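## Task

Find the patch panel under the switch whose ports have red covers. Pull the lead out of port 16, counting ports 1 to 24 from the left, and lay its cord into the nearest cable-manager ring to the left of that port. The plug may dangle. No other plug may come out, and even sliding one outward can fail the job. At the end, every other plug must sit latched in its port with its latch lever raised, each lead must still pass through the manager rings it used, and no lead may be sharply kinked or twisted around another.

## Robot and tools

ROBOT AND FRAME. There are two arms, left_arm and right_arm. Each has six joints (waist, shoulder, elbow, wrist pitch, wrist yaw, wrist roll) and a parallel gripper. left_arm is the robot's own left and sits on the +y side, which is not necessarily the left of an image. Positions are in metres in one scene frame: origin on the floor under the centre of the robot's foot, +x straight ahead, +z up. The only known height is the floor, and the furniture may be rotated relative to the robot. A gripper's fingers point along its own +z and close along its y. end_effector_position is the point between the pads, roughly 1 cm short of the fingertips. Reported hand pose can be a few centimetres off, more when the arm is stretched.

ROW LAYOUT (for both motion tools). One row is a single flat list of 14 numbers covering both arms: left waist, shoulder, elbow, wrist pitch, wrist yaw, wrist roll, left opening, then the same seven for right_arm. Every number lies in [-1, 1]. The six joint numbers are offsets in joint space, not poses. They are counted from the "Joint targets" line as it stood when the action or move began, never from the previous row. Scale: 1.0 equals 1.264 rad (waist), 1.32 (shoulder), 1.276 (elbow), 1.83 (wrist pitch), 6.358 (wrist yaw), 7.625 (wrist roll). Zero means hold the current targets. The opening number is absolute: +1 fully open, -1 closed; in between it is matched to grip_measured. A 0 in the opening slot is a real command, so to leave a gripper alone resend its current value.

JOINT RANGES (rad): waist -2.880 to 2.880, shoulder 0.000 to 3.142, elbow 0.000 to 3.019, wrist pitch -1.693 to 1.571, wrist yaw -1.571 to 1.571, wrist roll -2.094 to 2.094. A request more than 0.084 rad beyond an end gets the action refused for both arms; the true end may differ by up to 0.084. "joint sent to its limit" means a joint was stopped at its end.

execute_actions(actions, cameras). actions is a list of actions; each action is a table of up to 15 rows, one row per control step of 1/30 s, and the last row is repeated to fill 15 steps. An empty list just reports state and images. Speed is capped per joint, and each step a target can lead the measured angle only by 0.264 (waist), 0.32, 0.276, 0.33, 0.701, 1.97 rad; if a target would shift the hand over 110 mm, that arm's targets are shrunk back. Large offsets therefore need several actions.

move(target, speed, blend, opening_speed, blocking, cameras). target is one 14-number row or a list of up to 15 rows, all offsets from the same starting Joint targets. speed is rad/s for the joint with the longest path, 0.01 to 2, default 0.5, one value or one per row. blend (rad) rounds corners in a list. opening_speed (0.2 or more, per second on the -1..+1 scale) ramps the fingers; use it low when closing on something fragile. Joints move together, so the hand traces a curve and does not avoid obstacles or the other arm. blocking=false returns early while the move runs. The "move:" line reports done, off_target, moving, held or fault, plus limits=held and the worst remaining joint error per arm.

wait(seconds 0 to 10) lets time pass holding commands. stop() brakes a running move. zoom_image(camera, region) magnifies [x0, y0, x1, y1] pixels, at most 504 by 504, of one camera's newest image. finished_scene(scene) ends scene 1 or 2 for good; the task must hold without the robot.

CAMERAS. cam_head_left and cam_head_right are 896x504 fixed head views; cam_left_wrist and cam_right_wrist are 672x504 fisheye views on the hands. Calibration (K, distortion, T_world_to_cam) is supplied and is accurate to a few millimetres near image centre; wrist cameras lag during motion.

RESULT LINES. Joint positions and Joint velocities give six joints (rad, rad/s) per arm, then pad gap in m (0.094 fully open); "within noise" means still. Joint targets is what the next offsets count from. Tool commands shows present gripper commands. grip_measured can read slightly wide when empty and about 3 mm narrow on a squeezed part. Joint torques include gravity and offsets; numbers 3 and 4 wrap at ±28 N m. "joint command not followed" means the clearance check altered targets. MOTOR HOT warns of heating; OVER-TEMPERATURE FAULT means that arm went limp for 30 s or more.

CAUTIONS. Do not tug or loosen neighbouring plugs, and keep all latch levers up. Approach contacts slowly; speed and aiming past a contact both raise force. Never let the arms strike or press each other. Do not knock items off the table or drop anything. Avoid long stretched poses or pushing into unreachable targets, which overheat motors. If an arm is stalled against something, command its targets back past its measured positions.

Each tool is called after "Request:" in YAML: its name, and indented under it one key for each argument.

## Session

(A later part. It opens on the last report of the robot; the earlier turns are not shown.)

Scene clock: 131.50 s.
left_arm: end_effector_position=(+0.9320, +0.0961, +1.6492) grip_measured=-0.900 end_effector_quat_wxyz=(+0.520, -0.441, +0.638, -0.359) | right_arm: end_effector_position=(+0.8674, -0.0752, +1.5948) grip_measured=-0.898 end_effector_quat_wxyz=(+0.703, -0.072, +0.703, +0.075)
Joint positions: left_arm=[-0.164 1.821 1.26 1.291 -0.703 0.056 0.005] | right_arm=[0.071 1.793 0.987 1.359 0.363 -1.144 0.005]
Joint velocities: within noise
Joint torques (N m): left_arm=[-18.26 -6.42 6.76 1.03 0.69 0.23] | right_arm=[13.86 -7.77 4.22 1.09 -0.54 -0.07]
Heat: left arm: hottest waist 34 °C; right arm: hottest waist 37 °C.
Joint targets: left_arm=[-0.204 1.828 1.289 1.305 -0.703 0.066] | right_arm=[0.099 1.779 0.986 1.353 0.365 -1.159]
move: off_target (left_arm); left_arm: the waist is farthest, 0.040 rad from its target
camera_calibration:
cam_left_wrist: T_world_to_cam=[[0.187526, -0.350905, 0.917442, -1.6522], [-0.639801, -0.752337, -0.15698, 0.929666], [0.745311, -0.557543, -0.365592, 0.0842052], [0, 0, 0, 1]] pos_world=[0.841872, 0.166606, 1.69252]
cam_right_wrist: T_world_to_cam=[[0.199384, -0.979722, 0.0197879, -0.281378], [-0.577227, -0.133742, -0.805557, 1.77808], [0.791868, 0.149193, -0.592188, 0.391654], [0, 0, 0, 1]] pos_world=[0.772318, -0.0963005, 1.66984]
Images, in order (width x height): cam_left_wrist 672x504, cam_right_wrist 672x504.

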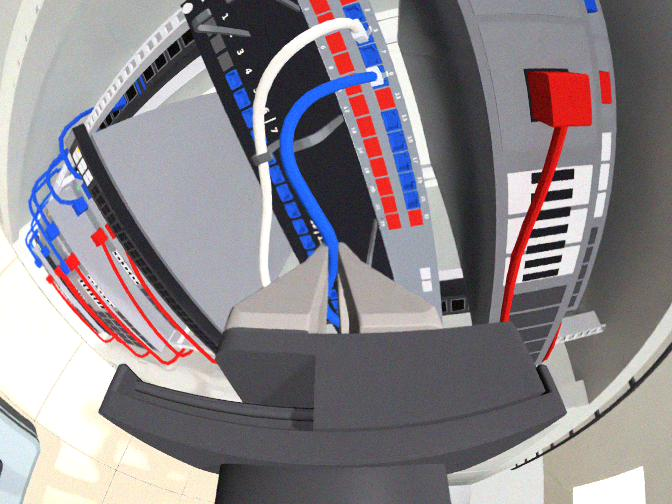

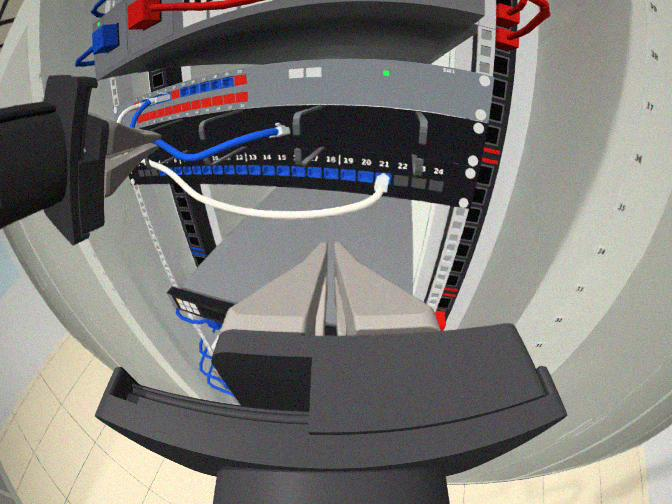

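Request:
move:
  target: [-0.0055,0,0.0133,-0.0208,0.0005,0,-0.97,0,0,0,0,0,0,-0.9]
  speed: 0.25
  cameras: ["cam_right_wrist"]

Request:
zoom_image:
  camera: "cam_right_wrist"
  region: [120, 60, 330, 240]

Scene clock: 133.70 s.
left_arm: end_effector_position=(+0.9349, +0.0939, +1.6557) grip_measured=-0.900 end_effector_quat_wxyz=(+0.519, -0.438, +0.638, -0.362) | right_arm: end_effector_position=(+0.8674, -0.0752, +1.5948) grip_measured=-0.898 end_effector_quat_wxyz=(+0.703, -0.072, +0.703, +0.075)
Joint positions: left_arm=[-0.171 1.822 1.275 1.272 -0.703 0.058 0.005] | right_arm=[0.071 1.793 0.987 1.359 0.363 -1.144 0.005]
Joint velocities: within noise
Joint torques (N m): left_arm=[-18.32 -6.42 7.04 0.35 0.83 0.22] | right_arm=[14.15 -7.94 4.14 1.02 -0.57 -0.06]
Heat: left arm: hottest waist 35 °C; right arm: hottest waist 37 °C.
Joint targets: left_arm=[-0.211 1.828 1.306 1.267 -0.700 0.066] | right_arm=[0.099 1.779 0.986 1.353 0.365 -1.159]
move: off_target (left_arm); left_arm: the waist is farthest, 0.040 rad from its target
camera_calibration:
cam_right_wrist: T_world_to_cam=[[0.199384, -0.979722, 0.0197879, -0.281378], [-0.577227, -0.133742, -0.805557, 1.77808], [0.791868, 0.149193, -0.592188, 0.391654], [0, 0, 0, 1]] pos_world=[0.772318, -0.0963005, 1.66984]
Images, in order (width x height): cam_right_wrist 672x504.

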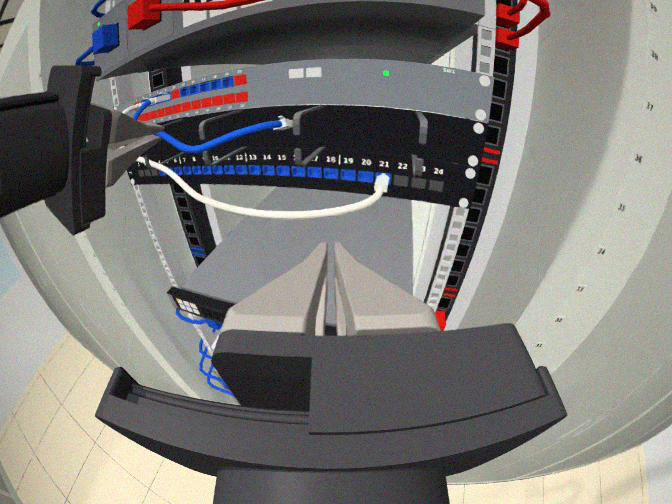

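Scaled by 2.400 from the camera's 672x504 image, which has a finer 960x720 frame.

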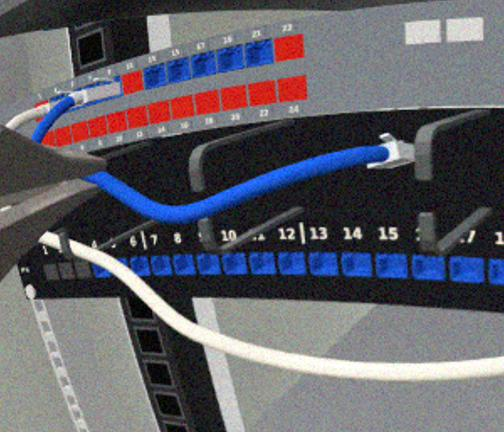

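Request:
move:
  target:
    - [0.0400,0,0,0,0,0,-0.97,0,0,0,0,0,0,-0.9]
    - [0.0633,0.0152,0.0517,-0.0328,0.0023,-0.0035,-0.97,0,0,0,0,0,0,-0.9]
  speed: 0.2
  cameras: ["cam_right_wrist"]

Request:
zoom_image:
  camera: "cam_right_wrist"
  region: [120, 60, 330, 240]

Scene clock: 135.00 s.
left_arm: end_effector_position=(+0.9555, +0.0872, +1.6509) grip_measured=-0.900 end_effector_quat_wxyz=(+0.518, -0.434, +0.643, -0.360) | right_arm: end_effector_position=(+0.8674, -0.0752, +1.5948) grip_measured=-0.898 end_effector_quat_wxyz=(+0.703, -0.072, +0.703, +0.075)
Joint positions: left_arm=[-0.15 1.846 1.337 1.213 -0.691 0.045 0.005] | right_arm=[0.071 1.793 0.987 1.359 0.363 -1.144 0.005]
Joint velocities: within noise
Joint torques (N m): left_arm=[-14.1 -7.24 7.36 0.36 0.92 0.09] | right_arm=[14.27 -7.77 4.1 1.16 -0.58 -0.05]
Heat: left arm: hottest waist 35 °C; right arm: hottest waist 37 °C.
Joint targets: left_arm=[-0.131 1.848 1.372 1.207 -0.685 0.040] | right_arm=[0.099 1.779 0.986 1.353 0.365 -1.159]
move: done
camera_calibration:
cam_right_wrist: T_world_to_cam=[[0.199384, -0.979722, 0.0197879, -0.281378], [-0.577227, -0.133742, -0.805557, 1.77808], [0.791868, 0.149193, -0.592188, 0.391654], [0, 0, 0, 1]] pos_world=[0.772318, -0.0963005, 1.66984]
Images, in order (width x height): cam_right_wrist 672x504.

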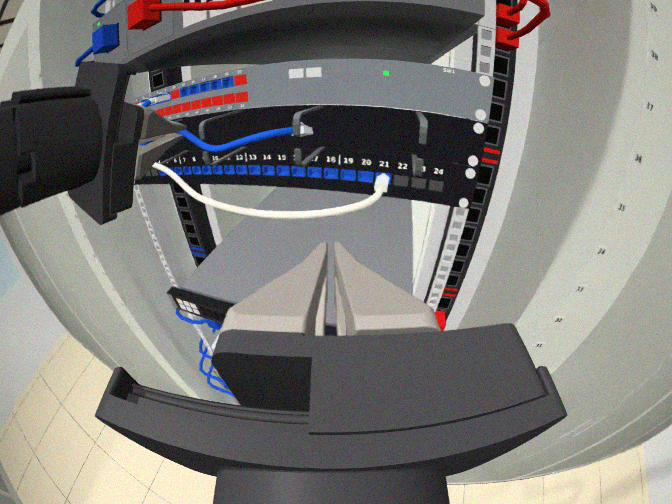

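Scaled by 2.400 from the camera's 672x504 image, which has a finer 960x720 frame.

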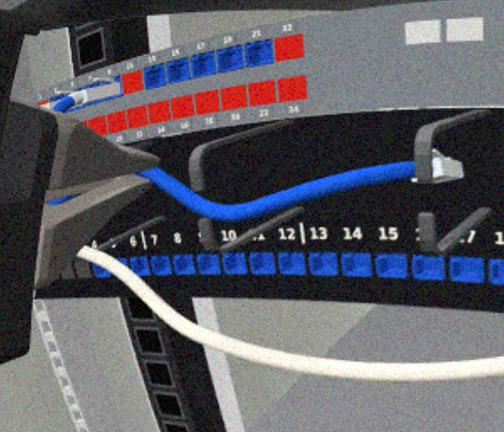

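Request:
zoom_image:
  camera: "cam_right_wrist"
  region: [170, 100, 330, 190]

Scaled by 3.150 from the camera's 672x504 image, which has a finer 960x720 frame.

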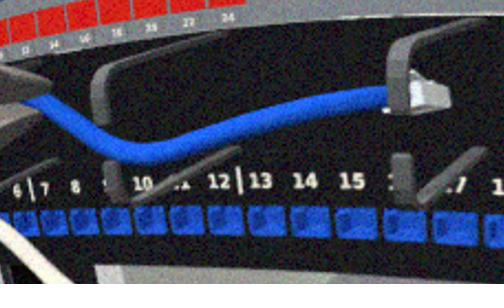

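Request:
move:
  target: [0.0119,-0.0386,-0.0502,0.0005,0.0025,-0.0013,-0.97,0,0,0,0,0,0,-0.9]
  speed: 0.15
  cameras: ["cam_right_wrist"]

Request:
zoom_image:
  camera: "cam_right_wrist"
  region: [150, 90, 330, 190]

Scene clock: 137.93 s.
left_arm: end_effector_position=(+0.9534, +0.0955, +1.6436) grip_measured=-0.900 end_effector_quat_wxyz=(+0.519, -0.431, +0.644, -0.361) | right_arm: end_effector_position=(+0.8674, -0.0752, +1.5948) grip_measured=-0.898 end_effector_quat_wxyz=(+0.703, -0.072, +0.703, +0.075)
Joint positions: left_arm=[-0.136 1.822 1.303 1.211 -0.675 0.034 0.005] | right_arm=[0.071 1.793 0.987 1.359 0.363 -1.144 0.005]
Joint velocities: within noise
Joint torques (N m): left_arm=[-13.74 -9 4.72 0.49 0.89 0.07] | right_arm=[14.04 -7.82 4.07 1.05 -0.56 -0.06]
Heat: left arm: hottest waist 35 °C; right arm: hottest waist 37 °C.
Joint targets: left_arm=[-0.116 1.797 1.308 1.208 -0.669 0.030] | right_arm=[0.099 1.779 0.986 1.353 0.365 -1.159]
move: done
camera_calibration:
cam_right_wrist: T_world_to_cam=[[0.199384, -0.979722, 0.0197879, -0.281378], [-0.577227, -0.133742, -0.805557, 1.77808], [0.791868, 0.149193, -0.592188, 0.391654], [0, 0, 0, 1]] pos_world=[0.772318, -0.0963005, 1.66984]
Images, in order (width x height): cam_right_wrist 672x504.

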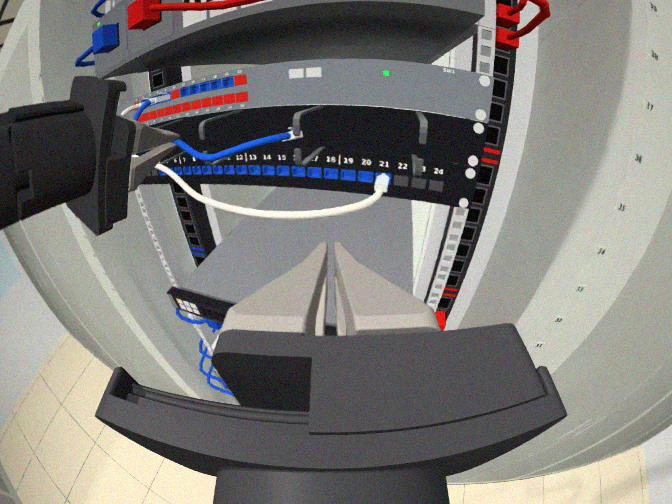

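Scaled by 2.800 from the camera's 672x504 image, which has a finer 960x720 frame.

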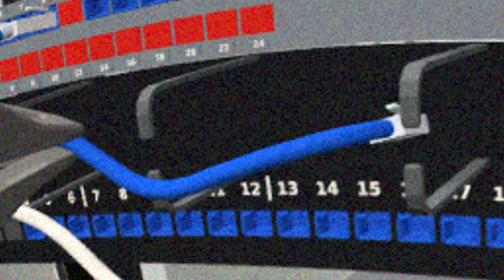

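Request:
move:
  target: [0,-0.0155,0,0,0,0,-0.97,0,0,0,0,0,0,-0.9]
  speed: 0.3
  cameras: ["cam_right_wrist"]

Request:
zoom_image:
  camera: "cam_right_wrist"
  region: [150, 90, 330, 190]

Scene clock: 139.07 s.
left_arm: end_effector_position=(+0.9543, +0.0998, +1.6454) grip_measured=-0.900 end_effector_quat_wxyz=(+0.519, -0.432, +0.643, -0.362) | right_arm: end_effector_position=(+0.8674, -0.0752, +1.5948) grip_measured=-0.898 end_effector_quat_wxyz=(+0.703, -0.072, +0.703, +0.075)
Joint positions: left_arm=[-0.136 1.812 1.3 1.207 -0.675 0.033 0.005] | right_arm=[0.071 1.793 0.987 1.359 0.363 -1.144 0.005]
Joint velocities: within noise
Joint torques (N m): left_arm=[-13.63 -10.17 5.09 0.62 0.9 0.09] | right_arm=[14.21 -7.65 4.11 1.03 -0.55 -0.08]
Heat: left arm: hottest waist 35 °C; right arm: hottest waist 37 °C.
Joint targets: left_arm=[-0.116 1.777 1.308 1.208 -0.669 0.030] | right_arm=[0.099 1.779 0.986 1.353 0.365 -1.159]
move: off_target (left_arm); left_arm: the shoulder is farthest, 0.036 rad from its target
camera_calibration:
cam_right_wrist: T_world_to_cam=[[0.199384, -0.979722, 0.0197879, -0.281378], [-0.577227, -0.133742, -0.805557, 1.77808], [0.791868, 0.149193, -0.592188, 0.391654], [0, 0, 0, 1]] pos_world=[0.772318, -0.0963005, 1.66984]
Images, in order (width x height): cam_right_wrist 672x504.

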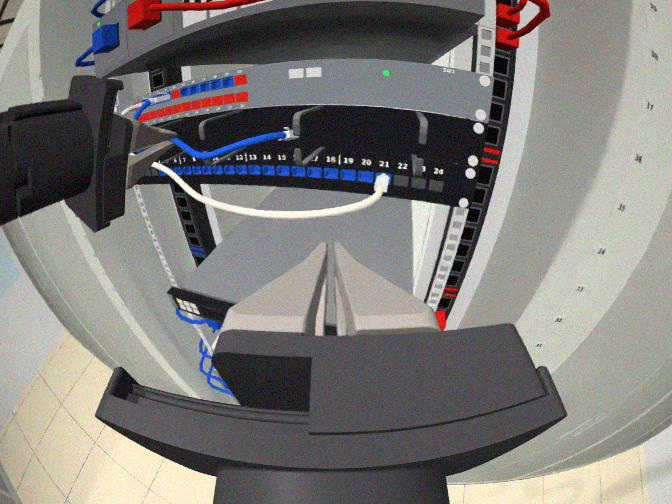

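Scaled by 2.800 from the camera's 672x504 image, which has a finer 960x720 frame.

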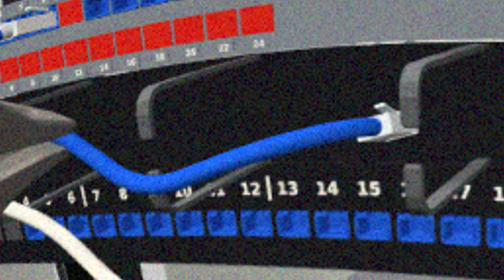

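Request:
move:
  target: [0,0,0,0,0.0078,-0.0092,-0.97,0,0,0,0,0,0,-0.9]
  speed: 0.3
  cameras: ["cam_right_wrist"]

Request:
zoom_image:
  camera: "cam_right_wrist"
  region: [150, 90, 330, 190]

Scene clock: 140.50 s.
left_arm: end_effector_position=(+0.9558, +0.0973, +1.6530) grip_measured=-0.900 end_effector_quat_wxyz=(+0.516, -0.442, +0.618, -0.395) | right_arm: end_effector_position=(+0.8674, -0.0752, +1.5948) grip_measured=-0.898 end_effector_quat_wxyz=(+0.703, -0.072, +0.703, +0.075)
Joint positions: left_arm=[-0.136 1.812 1.3 1.207 -0.626 -0.037 0.005] | right_arm=[0.071 1.793 0.987 1.359 0.363 -1.144 0.005]
Joint velocities: within noise
Joint torques (N m): left_arm=[-13.68 -10.17 5.11 0.62 0.97 0.1] | right_arm=[13.8 -7.65 4.1 1.11 -0.57 -0.04]
Heat: left arm: hottest waist 35 °C; right arm: hottest waist 37 °C.
Joint targets: left_arm=[-0.116 1.776 1.308 1.208 -0.620 -0.040] | right_arm=[0.099 1.779 0.986 1.353 0.365 -1.159]
move: done
camera_calibration:
cam_right_wrist: T_world_to_cam=[[0.199384, -0.979722, 0.0197879, -0.281378], [-0.577227, -0.133742, -0.805557, 1.77808], [0.791868, 0.149193, -0.592188, 0.391654], [0, 0, 0, 1]] pos_world=[0.772318, -0.0963005, 1.66984]
Images, in order (width x height): cam_right_wrist 672x504.

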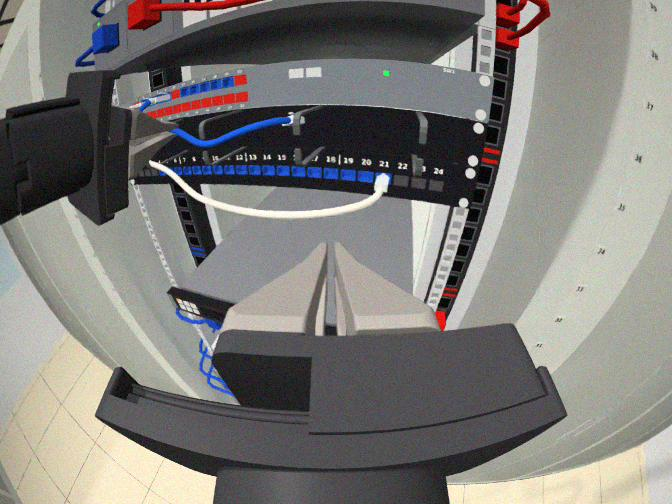

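Scaled by 2.800 from the camera's 672x504 image, which has a finer 960x720 frame.

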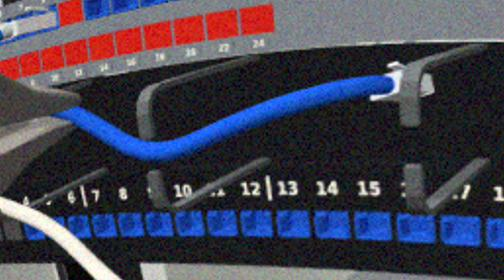

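Request:
move:
  target: [0,-0.0114,0,0.0355,-0.0047,0,-0.97,0,0,0,0,0,0,-0.9]
  speed: 0.3
  cameras: ["cam_right_wrist"]

Request:
zoom_image:
  camera: "cam_right_wrist"
  region: [150, 90, 330, 190]

Scene clock: 141.83 s.
left_arm: end_effector_position=(+0.9561, +0.1099, +1.6527) grip_measured=-0.900 end_effector_quat_wxyz=(+0.516, -0.463, +0.608, -0.386) | right_arm: end_effector_position=(+0.8674, -0.0752, +1.5948) grip_measured=-0.898 end_effector_quat_wxyz=(+0.703, -0.072, +0.703, +0.075)
Joint positions: left_arm=[-0.136 1.805 1.297 1.245 -0.653 -0.039 0.005] | right_arm=[0.071 1.793 0.987 1.359 0.363 -1.144 0.005]
Joint velocities: within noise
Joint torques (N m): left_arm=[-13.57 -10.7 5.34 1.55 0.81 0.12] | right_arm=[14.15 -7.94 4.15 0.99 -0.58 -0.08]
Heat: left arm: hottest waist 35 °C; right arm: hottest waist 37 °C.
Joint targets: left_arm=[-0.116 1.761 1.308 1.273 -0.650 -0.040] | right_arm=[0.099 1.779 0.986 1.353 0.365 -1.159]
move: off_target (left_arm); left_arm: the shoulder is farthest, 0.044 rad from its target
camera_calibration:
cam_right_wrist: T_world_to_cam=[[0.199384, -0.979722, 0.0197879, -0.281378], [-0.577227, -0.133742, -0.805557, 1.77808], [0.791868, 0.149193, -0.592188, 0.391654], [0, 0, 0, 1]] pos_world=[0.772318, -0.0963005, 1.66984]
Images, in order (width x height): cam_right_wrist 672x504.

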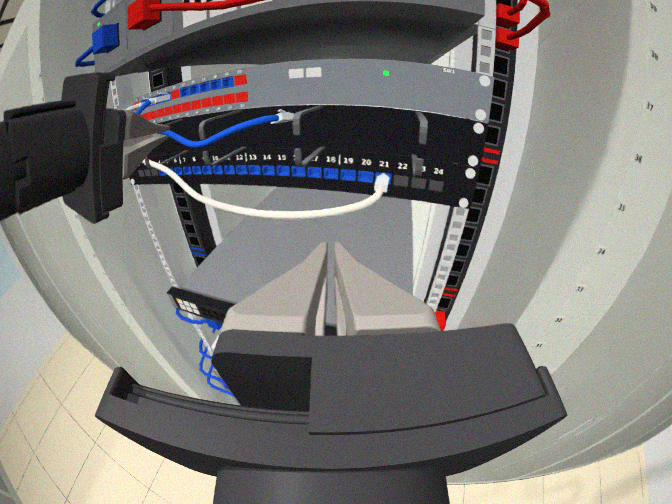

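Scaled by 2.800 from the camera's 672x504 image, which has a finer 960x720 frame.

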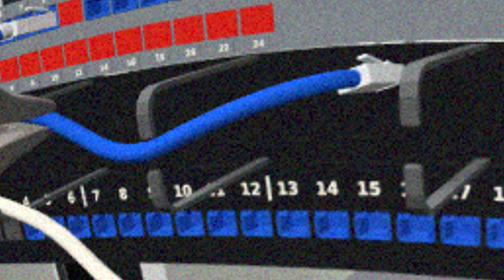

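Request:
move:
  target:
    - [0,0.0371,0.0118,-0.0153,0,0,-0.97,0,0,0,0,0,0,-0.9]
    - [0.0229,0.0636,0.0901,-0.0672,0.0031,-0.002,-0.97,0,0,0,0,0,0,-0.9]
  speed: 0.15
  cameras: ["cam_right_wrist"]

Request:
zoom_image:
  camera: "cam_right_wrist"
  region: [150, 90, 330, 190]

Scene clock: 144.20 s.
left_arm: end_effector_position=(+0.9804, +0.0975, +1.6446) grip_measured=-0.900 end_effector_quat_wxyz=(+0.512, -0.455, +0.620, -0.383) | right_arm: end_effector_position=(+0.8674, -0.0752, +1.5948) grip_measured=-0.898 end_effector_quat_wxyz=(+0.703, -0.072, +0.703, +0.075)
Joint positions: left_arm=[-0.112 1.841 1.377 1.163 -0.642 -0.053 0.005] | right_arm=[0.071 1.793 0.987 1.359 0.363 -1.144 0.005]
Joint velocities: within noise
Joint torques (N m): left_arm=[-13.92 -7.47 8.23 0.13 1.19 0.14] | right_arm=[14.21 -7.77 4.15 1.05 -0.56 -0.07]
Heat: left arm: hottest waist 35 °C; right arm: hottest waist 37 °C.
Joint targets: left_arm=[-0.087 1.845 1.423 1.150 -0.630 -0.056] | right_arm=[0.099 1.779 0.986 1.353 0.365 -1.159]
move: off_target (left_arm); left_arm: the elbow is farthest, 0.046 rad from its target
camera_calibration:
cam_right_wrist: T_world_to_cam=[[0.199384, -0.979722, 0.0197879, -0.281378], [-0.577227, -0.133742, -0.805557, 1.77808], [0.791868, 0.149193, -0.592188, 0.391654], [0, 0, 0, 1]] pos_world=[0.772318, -0.0963005, 1.66984]
Images, in order (width x height): cam_right_wrist 672x504.

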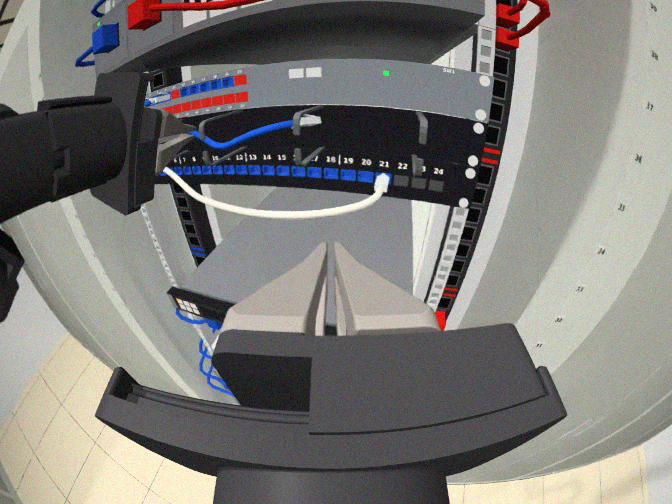

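Scaled by 2.800 from the camera's 672x504 image, which has a finer 960x720 frame.

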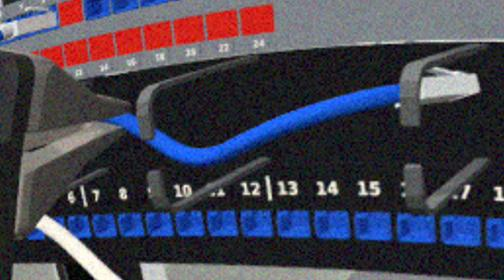

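Request:
zoom_image:
  camera: "cam_right_wrist"
  region: [175, 100, 255, 180]

Request:
zoom_image:
  camera: "cam_right_wrist"
  region: [270, 90, 350, 170]

Scaled by 6.300 from the camera's 672x504 image, which has a finer 960x720 frame.

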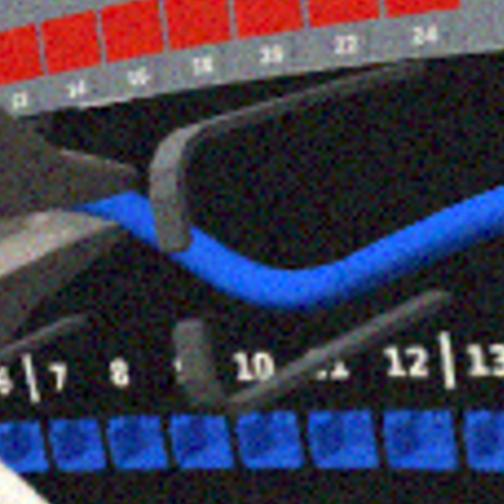

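Scaled by 6.300 from the camera's 672x504 image, which has a finer 960x720 frame.

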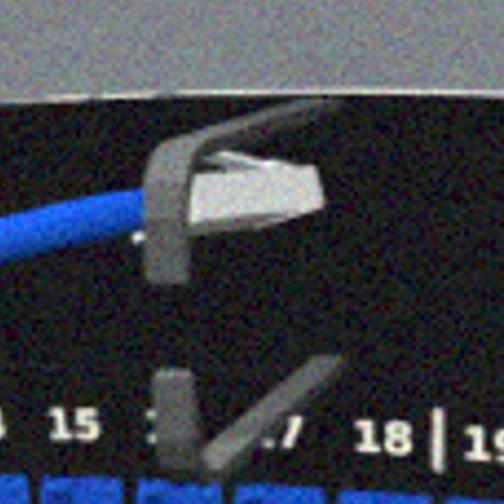

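Request:
move:
  target: [0.0063,-0.0614,-0.0627,-0.0055,0,0,-0.97,0,0,0,0,0,0,-0.9]
  speed: 0.15
  cameras: ["cam_right_wrist"]

Request:
zoom_image:
  camera: "cam_right_wrist"
  region: [150, 90, 330, 190]

Scene clock: 147.23 s.
left_arm: end_effector_position=(+0.9764, +0.1085, +1.6374) grip_measured=-0.900 end_effector_quat_wxyz=(+0.510, -0.444, +0.631, -0.381) | right_arm: end_effector_position=(+0.8674, -0.0752, +1.5948) grip_measured=-0.898 end_effector_quat_wxyz=(+0.703, -0.072, +0.703, +0.075)
Joint positions: left_arm=[-0.099 1.8 1.33 1.137 -0.632 -0.054 0.005] | right_arm=[0.071 1.793 0.987 1.359 0.363 -1.144 0.005]
Joint velocities: within noise
Joint torques (N m): left_arm=[-13.8 -10.87 5.44 0.79 0.73 0.11] | right_arm=[13.8 -8.06 4.07 1.1 -0.59 -0.08]
Heat: left arm: hottest waist 35 °C; right arm: hottest waist 37 °C.
Joint targets: left_arm=[-0.079 1.764 1.343 1.140 -0.630 -0.056] | right_arm=[0.099 1.779 0.986 1.353 0.365 -1.159]
move: off_target (left_arm); left_arm: the shoulder is farthest, 0.036 rad from its target
camera_calibration:
cam_right_wrist: T_world_to_cam=[[0.199384, -0.979722, 0.0197879, -0.281378], [-0.577227, -0.133742, -0.805557, 1.77808], [0.791868, 0.149193, -0.592188, 0.391654], [0, 0, 0, 1]] pos_world=[0.772318, -0.0963005, 1.66984]
Images, in order (width x height): cam_right_wrist 672x504.

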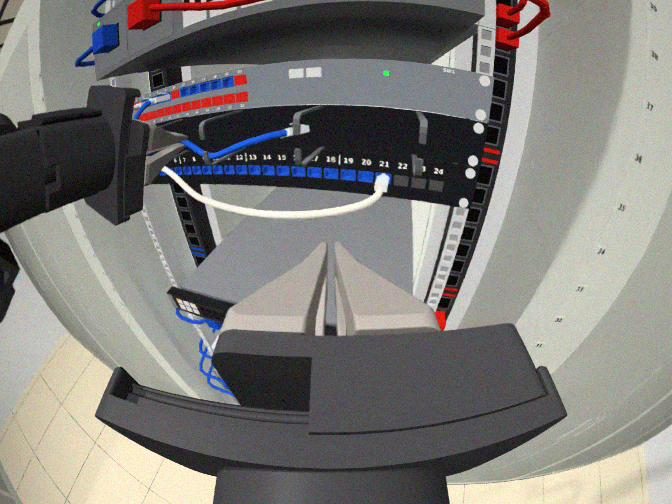

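Scaled by 2.800 from the camera's 672x504 image, which has a finer 960x720 frame.

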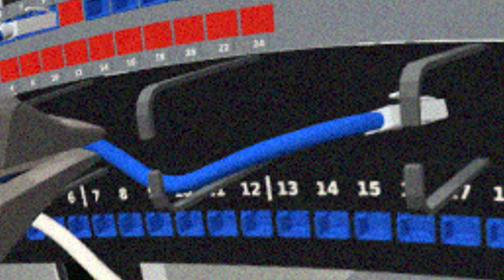

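Request:
move:
  target: [0.0016,-0.0270,-0.0141,-0.0087,0,0,-0.97,0,0,0,0,0,0,-0.9]
  speed: 0.2
  cameras: ["cam_right_wrist","cam_left_wrist"]

Request:
zoom_image:
  camera: "cam_right_wrist"
  region: [150, 90, 330, 190]

Scene clock: 148.50 s.
left_arm: end_effector_position=(+0.9761, +0.1170, +1.6394) grip_measured=-0.900 end_effector_quat_wxyz=(+0.508, -0.441, +0.634, -0.381) | right_arm: end_effector_position=(+0.8674, -0.0752, +1.5948) grip_measured=-0.898 end_effector_quat_wxyz=(+0.703, -0.072, +0.703, +0.075)
Joint positions: left_arm=[-0.099 1.773 1.314 1.117 -0.632 -0.054 0.005] | right_arm=[0.071 1.793 0.987 1.359 0.363 -1.144 0.005]
Joint velocities: within noise
Joint torques (N m): left_arm=[-13.39 -11.05 5.29 0.87 0.76 0.11] | right_arm=[14.1 -8 4.19 0.95 -0.58 -0.06]
Heat: left arm: hottest waist 35 °C; right arm: hottest waist 37 °C.
Joint targets: left_arm=[-0.077 1.729 1.325 1.124 -0.630 -0.056] | right_arm=[0.099 1.779 0.986 1.353 0.365 -1.159]
move: off_target (left_arm); left_arm: the shoulder is farthest, 0.045 rad from its target
camera_calibration:
cam_left_wrist: T_world_to_cam=[[0.170258, -0.319142, 0.932288, -1.65535], [-0.659538, -0.739844, -0.132818, 0.950263], [0.732135, -0.592266, -0.336451, 0.028559], [0, 0, 0, 1]] pos_world=[0.887661, 0.191668, 1.67908]
cam_right_wrist: T_world_to_cam=[[0.199384, -0.979722, 0.0197879, -0.281378], [-0.577227, -0.133742, -0.805557, 1.77808], [0.791868, 0.149193, -0.592188, 0.391654], [0, 0, 0, 1]] pos_world=[0.772318, -0.0963005, 1.66984]
Images, in order (width x height): cam_left_wrist 672x504, cam_right_wrist 672x504.

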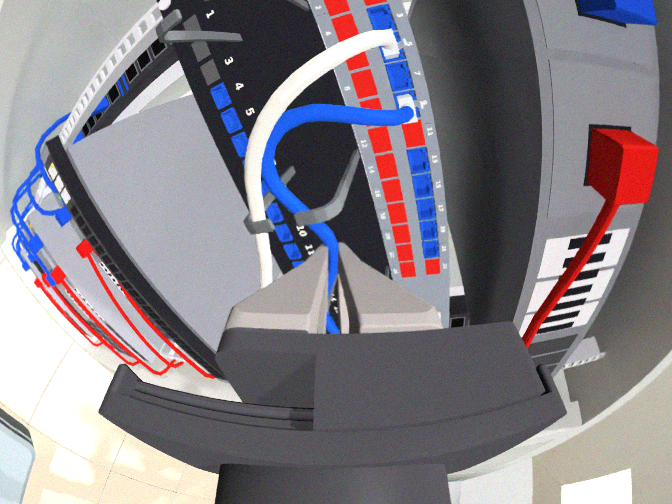

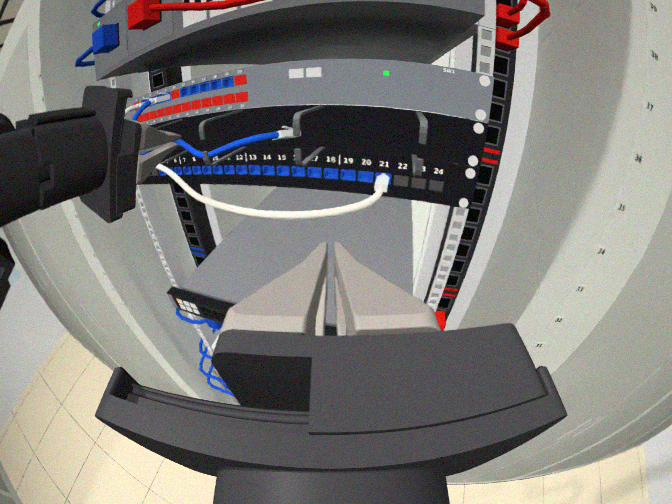

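Scaled by 2.800 from the camera's 672x504 image, which has a finer 960x720 frame.

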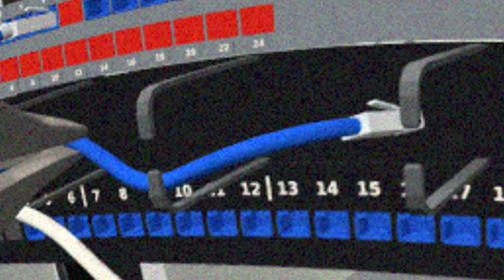

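Request:
move:
  target: [0,0,0,0,0,0.0393,-0.97,0,0,0,0,0,0,-0.9]
  speed: 0.3
  cameras: ["cam_right_wrist"]

Request:
zoom_image:
  camera: "cam_right_wrist"
  region: [150, 90, 330, 190]

Scene clock: 150.70 s.
left_arm: end_effector_position=(+0.9763, +0.1174, +1.6386) grip_measured=-0.900 end_effector_quat_wxyz=(+0.556, -0.349, +0.689, -0.306) | right_arm: end_effector_position=(+0.8674, -0.0752, +1.5948) grip_measured=-0.898 end_effector_quat_wxyz=(+0.703, -0.072, +0.703, +0.075)
Joint positions: left_arm=[-0.098 1.773 1.314 1.117 -0.633 0.222 0.005] | right_arm=[0.071 1.793 0.987 1.359 0.363 -1.144 0.005]
Joint velocities: within noise
Joint torques (N m): left_arm=[-13.51 -11.11 5.38 0.91 0.81 0.32] | right_arm=[14.21 -7.47 4.15 1.06 -0.57 -0.06]
Heat: left arm: hottest waist 35 °C; right arm: hottest waist 37 °C.
Joint targets: left_arm=[-0.078 1.729 1.325 1.124 -0.630 0.244] | right_arm=[0.099 1.779 0.986 1.353 0.365 -1.159]
move: off_target (left_arm); left_arm: the shoulder is farthest, 0.044 rad from its target
camera_calibration:
cam_right_wrist: T_world_to_cam=[[0.199384, -0.979722, 0.0197879, -0.281378], [-0.577227, -0.133742, -0.805557, 1.77808], [0.791868, 0.149193, -0.592188, 0.391654], [0, 0, 0, 1]] pos_world=[0.772318, -0.0963005, 1.66984]
Images, in order (width x height): cam_right_wrist 672x504.

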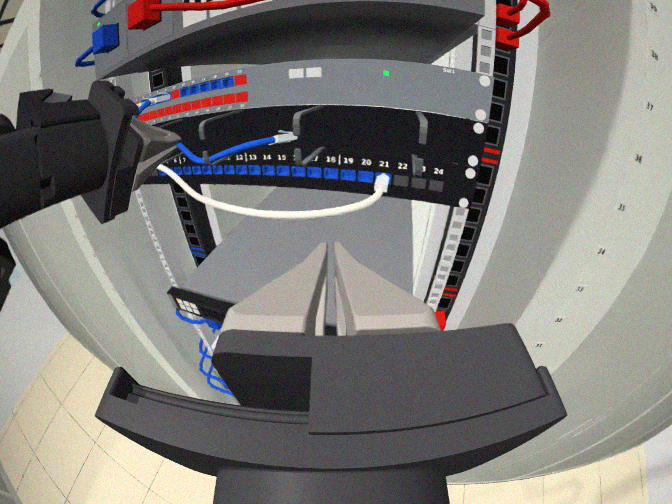

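Scaled by 2.800 from the camera's 672x504 image, which has a finer 960x720 frame.

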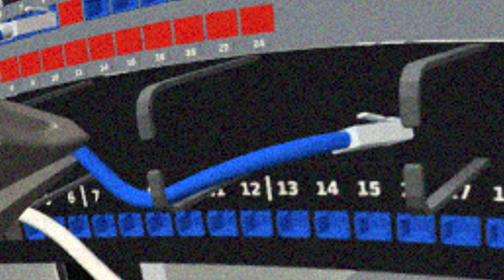

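Request:
move:
  target: [0,0,0,0,0,0,-0.6,0,0,0,0,0,0,-0.9]
  speed: 0.3
  opening_speed: 0.25
  cameras: ["cam_right_wrist","cam_left_wrist"]

Request:
zoom_image:
  camera: "cam_right_wrist"
  region: [130, 80, 330, 200]

Scene clock: 152.97 s.
left_arm: end_effector_position=(+0.9788, +0.1251, +1.6427) grip_measured=-0.602 end_effector_quat_wxyz=(+0.560, -0.349, +0.688, -0.303) | right_arm: end_effector_position=(+0.8674, -0.0752, +1.5948) grip_measured=-0.898 end_effector_quat_wxyz=(+0.703, -0.072, +0.703, +0.075)
Joint positions: left_arm=[-0.098 1.759 1.313 1.115 -0.632 0.235 0.019] | right_arm=[0.071 1.793 0.987 1.359 0.363 -1.144 0.005]
Joint velocities: within noise
Joint torques (N m): left_arm=[-13.39 -9.76 5.46 1.13 0.72 0.22] | right_arm=[14.04 -7.88 4.18 0.99 -0.56 -0.05]
Heat: left arm: hottest waist 35 °C; right arm: hottest waist 37 °C.
Joint targets: left_arm=[-0.078 1.728 1.325 1.124 -0.630 0.244] | right_arm=[0.099 1.779 0.986 1.353 0.365 -1.159]
move: done
camera_calibration:
cam_left_wrist: T_world_to_cam=[[0.139168, -0.571189, 0.808935, -1.39172], [-0.688967, -0.642613, -0.33522, 1.30763], [0.711306, -0.510678, -0.482961, 0.283319], [0, 0, 0, 1]] pos_world=[0.893069, 0.190048, 1.70099]
cam_right_wrist: T_world_to_cam=[[0.199384, -0.979722, 0.0197879, -0.281378], [-0.577227, -0.133742, -0.805557, 1.77808], [0.791868, 0.149193, -0.592188, 0.391654], [0, 0, 0, 1]] pos_world=[0.772318, -0.0963005, 1.66984]
Images, in order (width x height): cam_left_wrist 672x504, cam_right_wrist 672x504.

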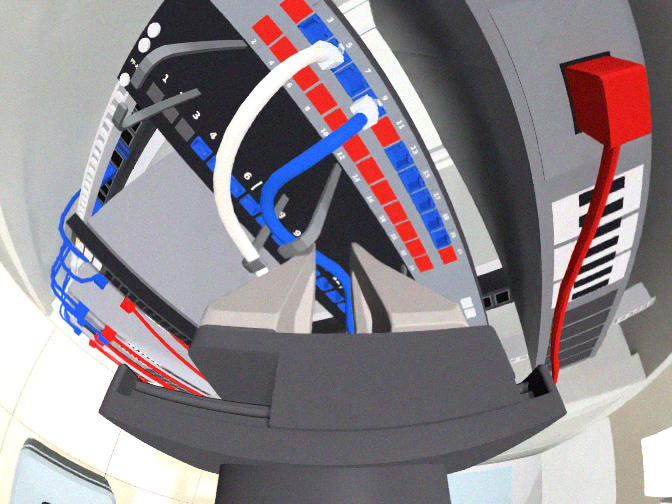

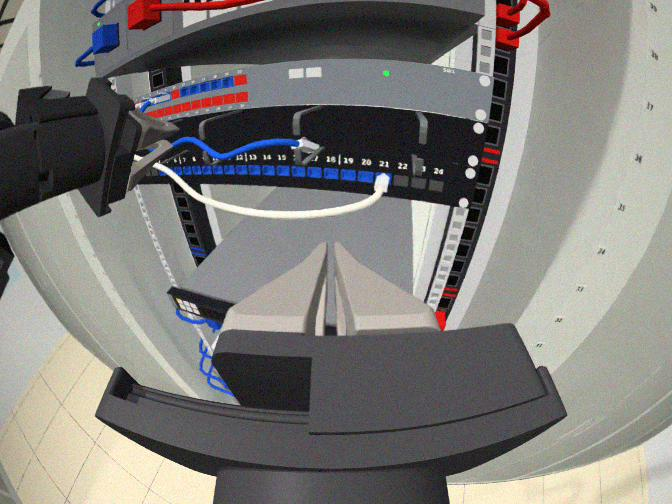

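Scaled by 2.520 from the camera's 672x504 image, which has a finer 960x720 frame.

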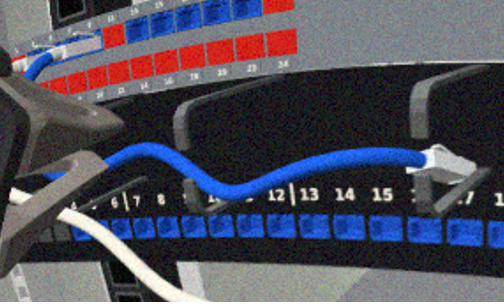

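Request:
move:
  target:
    - [0,0,0,0,0,0,-0.3,0,0,0,0,0,0,-0.9]
    - [-0.0672,-0.0379,-0.1881,0.0984,0,0,-0.3,0,0,0,0,0,0,-0.9]
  speed: 0.2
  cameras: ["cam_right_wrist","cam_left_wrist"]

Request:
zoom_image:
  camera: "cam_right_wrist"
  region: [130, 80, 330, 200]

Scene clock: 155.60 s.
left_arm: end_effector_position=(+0.9069, +0.1343, +1.6362) grip_measured=-0.302 end_effector_quat_wxyz=(+0.563, -0.349, +0.677, -0.320) | right_arm: end_effector_position=(+0.8674, -0.0752, +1.5948) grip_measured=-0.898 end_effector_quat_wxyz=(+0.703, -0.072, +0.703, +0.075)
Joint positions: left_arm=[-0.136 1.694 1.084 1.293 -0.629 0.236 0.033] | right_arm=[0.071 1.793 0.987 1.359 0.363 -1.144 0.005]
Joint velocities: within noise
Joint torques (N m): left_arm=[-15.5 -7.18 4.42 1.01 0.61 0.2] | right_arm=[14.27 -7.59 4.21 1.05 -0.57 -0.06]
Heat: left arm: hottest waist 35 °C; right arm: hottest waist 37 °C.
Joint targets: left_arm=[-0.162 1.679 1.085 1.304 -0.630 0.244] | right_arm=[0.099 1.779 0.986 1.353 0.365 -1.159]
move: done
camera_calibration:
cam_left_wrist: T_world_to_cam=[[0.110465, -0.548627, 0.828737, -1.38067], [-0.684951, -0.646225, -0.336505, 1.2607], [0.720167, -0.530473, -0.447168, 0.272098], [0, 0, 0, 1]] pos_world=[0.820077, 0.201566, 1.69011]
cam_right_wrist: T_world_to_cam=[[0.199384, -0.979722, 0.0197879, -0.281378], [-0.577227, -0.133742, -0.805557, 1.77808], [0.791868, 0.149193, -0.592188, 0.391654], [0, 0, 0, 1]] pos_world=[0.772318, -0.0963005, 1.66984]
Images, in order (width x height): cam_left_wrist 672x504, cam_right_wrist 672x504.

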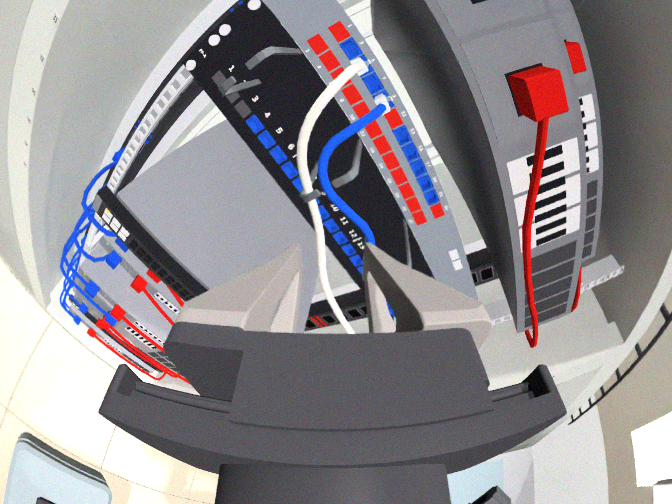

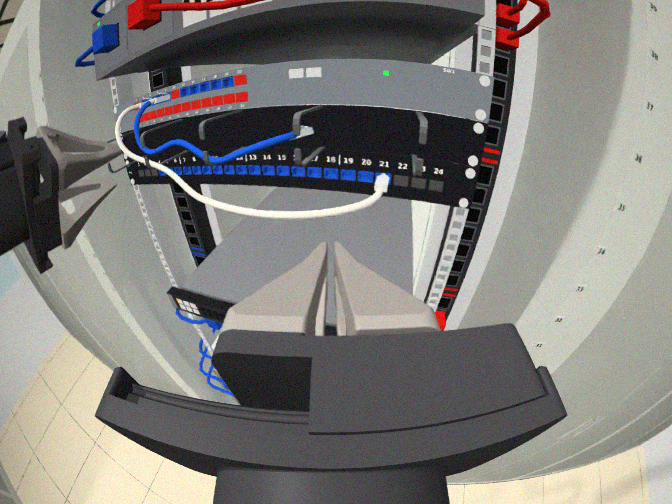

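Scaled by 2.520 from the camera's 672x504 image, which has a finer 960x720 frame.

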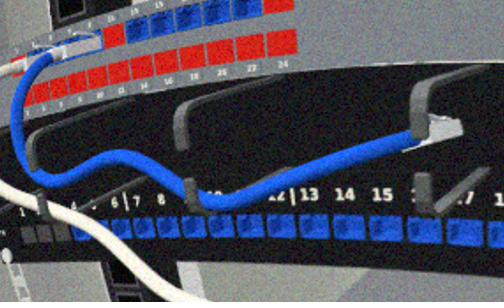

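Request:
zoom_image:
  camera: "cam_right_wrist"
  region: [120, 90, 230, 180]

Request:
zoom_image:
  camera: "cam_right_wrist"
  region: [270, 90, 350, 180]

Request:
zoom_image:
  camera: "cam_left_wrist"
  region: [280, 110, 420, 250]

Scaled by 4.582 from the camera's 672x504 image, which has a finer 960x720 frame.

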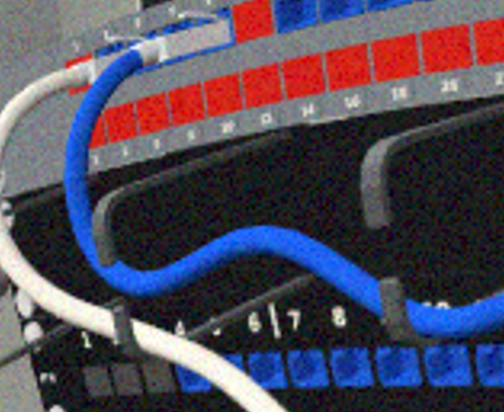

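Scaled by 5.600 from the camera's 672x504 image, which has a finer 960x720 frame.

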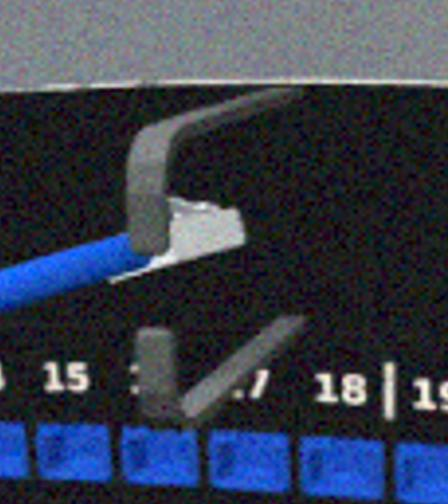

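Scaled by 3.600 from the camera's 672x504 image, which has a finer 960x720 frame.

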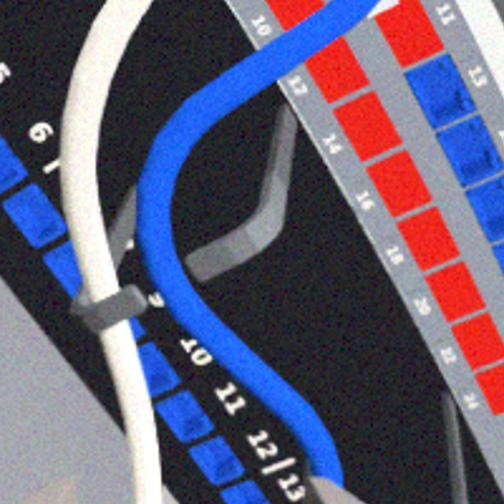

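Request:
move:
  target:
    - [-0.0261,-0.068,-0.1748,0.0721,0,0,-0.3,0,0,0,0,0,0,-0.9]
    - [-0.0261,-0.068,-0.1748,0.0721,0,0,-0.3,0.0427,0.1659,0.2187,-0.0104,0.0080,0.1736,-0.4]
  speed: 0.4
  cameras: ["cam_right_wrist","cam_left_wrist"]

Request:
zoom_image:
  camera: "cam_right_wrist"
  region: [200, 100, 420, 300]

Request:
zoom_image:
  camera: "cam_left_wrist"
  region: [280, 60, 500, 260]

Scene clock: 166.53 s.
left_arm: end_effector_position=(+0.8401, +0.1614, +1.6288) grip_measured=-0.302 end_effector_quat_wxyz=(+0.563, -0.347, +0.671, -0.335) | right_arm: end_effector_position=(+0.8957, -0.0021, +1.6164) grip_measured=-0.402 end_effector_quat_wxyz=(+0.513, +0.386, +0.591, +0.489)
Joint positions: left_arm=[-0.169 1.6 0.859 1.425 -0.629 0.237 0.033] | right_arm=[0.122 1.984 1.236 1.341 0.414 0.15 0.028]
Joint velocities: within noise
Joint torques (N m): left_arm=[-13.51 -5.25 4.45 0.94 0.63 0.19] | right_arm=[16.44 -7.24 6.98 0.96 -0.59 0.14]
Heat: left arm: hottest waist 35 °C; right arm: hottest waist 37 °C.
Joint targets: left_arm=[-0.195 1.589 0.862 1.436 -0.630 0.244] | right_arm=[0.153 1.998 1.265 1.334 0.415 0.165]
move: done
camera_calibration:
cam_left_wrist: T_world_to_cam=[[0.0857214, -0.532566, 0.842036, -1.35572], [-0.688671, -0.642417, -0.336204, 1.23207], [0.719989, -0.551066, -0.421832, 0.293458], [0, 0, 0, 1]] pos_world=[0.753416, 0.231204, 1.67958]
cam_right_wrist: T_world_to_cam=[[0.0414889, -0.249766, -0.967417, 1.52279], [-0.724295, 0.659445, -0.201317, 0.978199], [0.688241, 0.709048, -0.153545, -0.243879], [0, 0, 0, 1]] pos_world=[0.813174, -0.0918052, 1.63266]
Images, in order (width x height): cam_left_wrist 672x504, cam_right_wrist 672x504.

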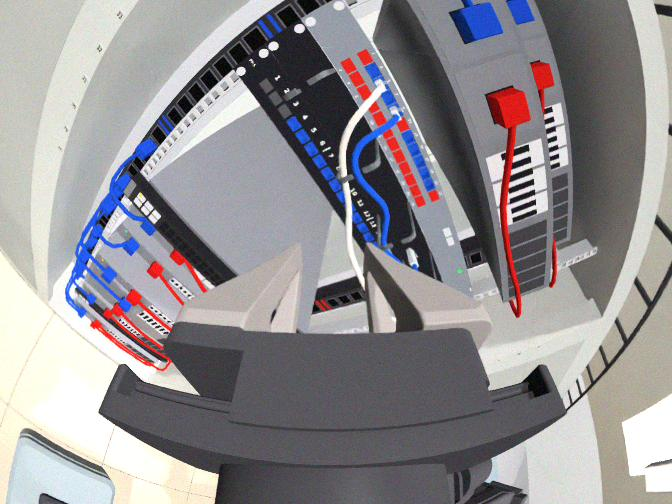

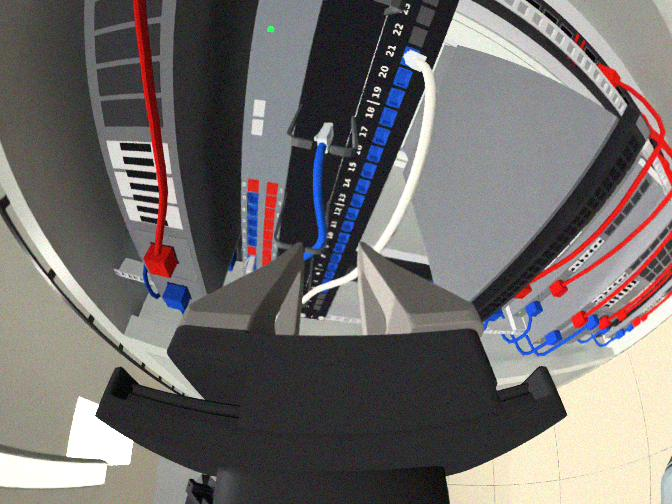

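Scaled by 2.291 from the camera's 672x504 image, which has a finer 960x720 frame.

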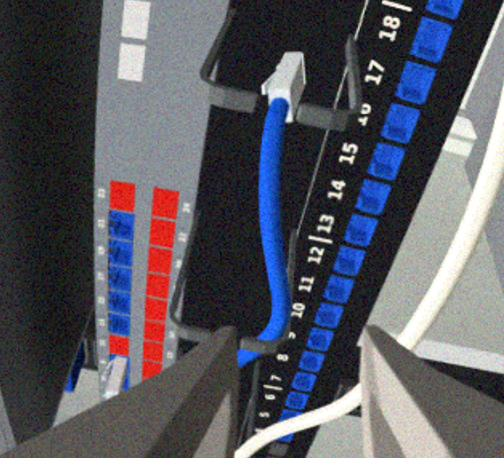

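Scaled by 2.291 from the camera's 672x504 image, which has a finer 960x720 frame.

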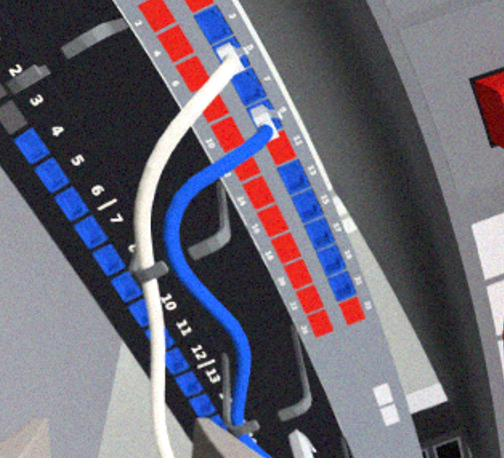

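Request:
move:
  target: [0,0,0,0,0,0,-0.3,-0.0641,0.0242,0.1168,-0.0639,-0.003,0,-0.4]
  speed: 0.2
  cameras: ["cam_right_wrist"]

Request:
zoom_image:
  camera: "cam_right_wrist"
  region: [220, 100, 420, 280]

Scene clock: 168.73 s.
left_arm: end_effector_position=(+0.8401, +0.1614, +1.6288) grip_measured=-0.302 end_effector_quat_wxyz=(+0.563, -0.347, +0.671, -0.335) | right_arm: end_effector_position=(+0.9468, +0.0034, +1.6202) grip_measured=-0.402 end_effector_quat_wxyz=(+0.518, +0.387, +0.592, +0.481)
Joint positions: left_arm=[-0.169 1.6 0.859 1.425 -0.629 0.237 0.033] | right_arm=[0.094 2.014 1.387 1.225 0.398 0.15 0.028]
Joint velocities: within noise
Joint torques (N m): left_arm=[-13.51 -5.25 4.46 0.94 0.63 0.19] | right_arm=[13.74 -7.77 7.04 1.01 -0.67 0.13]
Heat: left arm: hottest waist 35 °C; right arm: hottest waist 37 °C.
Joint targets: left_arm=[-0.195 1.589 0.862 1.436 -0.630 0.244] | right_arm=[0.072 2.030 1.415 1.217 0.396 0.165]
move: done
camera_calibration:
cam_right_wrist: T_world_to_cam=[[0.0370426, -0.262609, -0.964191, 1.52475], [-0.715808, 0.666295, -0.208974, 1.01676], [0.697314, 0.697917, -0.163296, -0.275132], [0, 0, 0, 1]] pos_world=[0.863176, -0.0850272, 1.6377]
Images, in order (width x height): cam_right_wrist 672x504.

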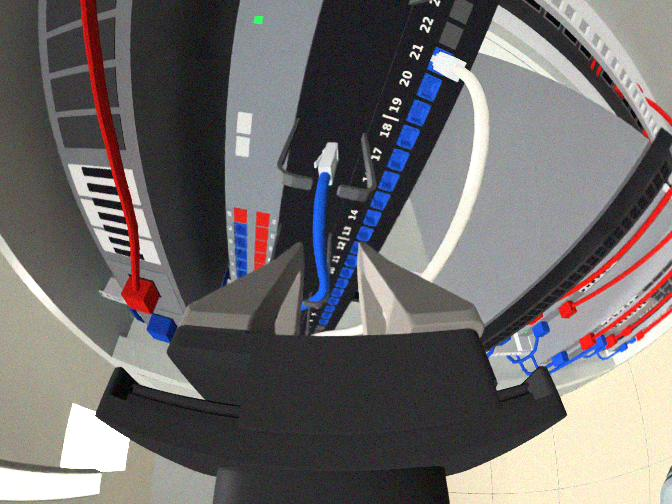

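Scaled by 2.520 from the camera's 672x504 image, which has a finer 960x720 frame.

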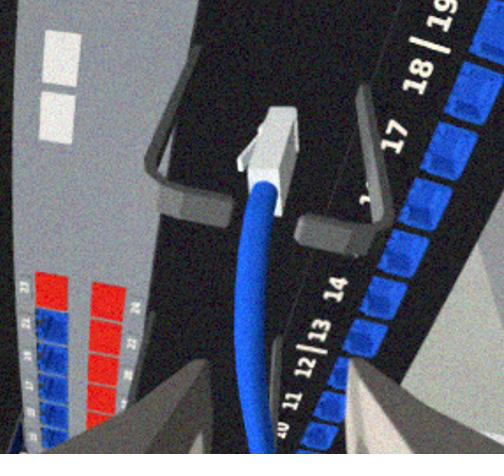

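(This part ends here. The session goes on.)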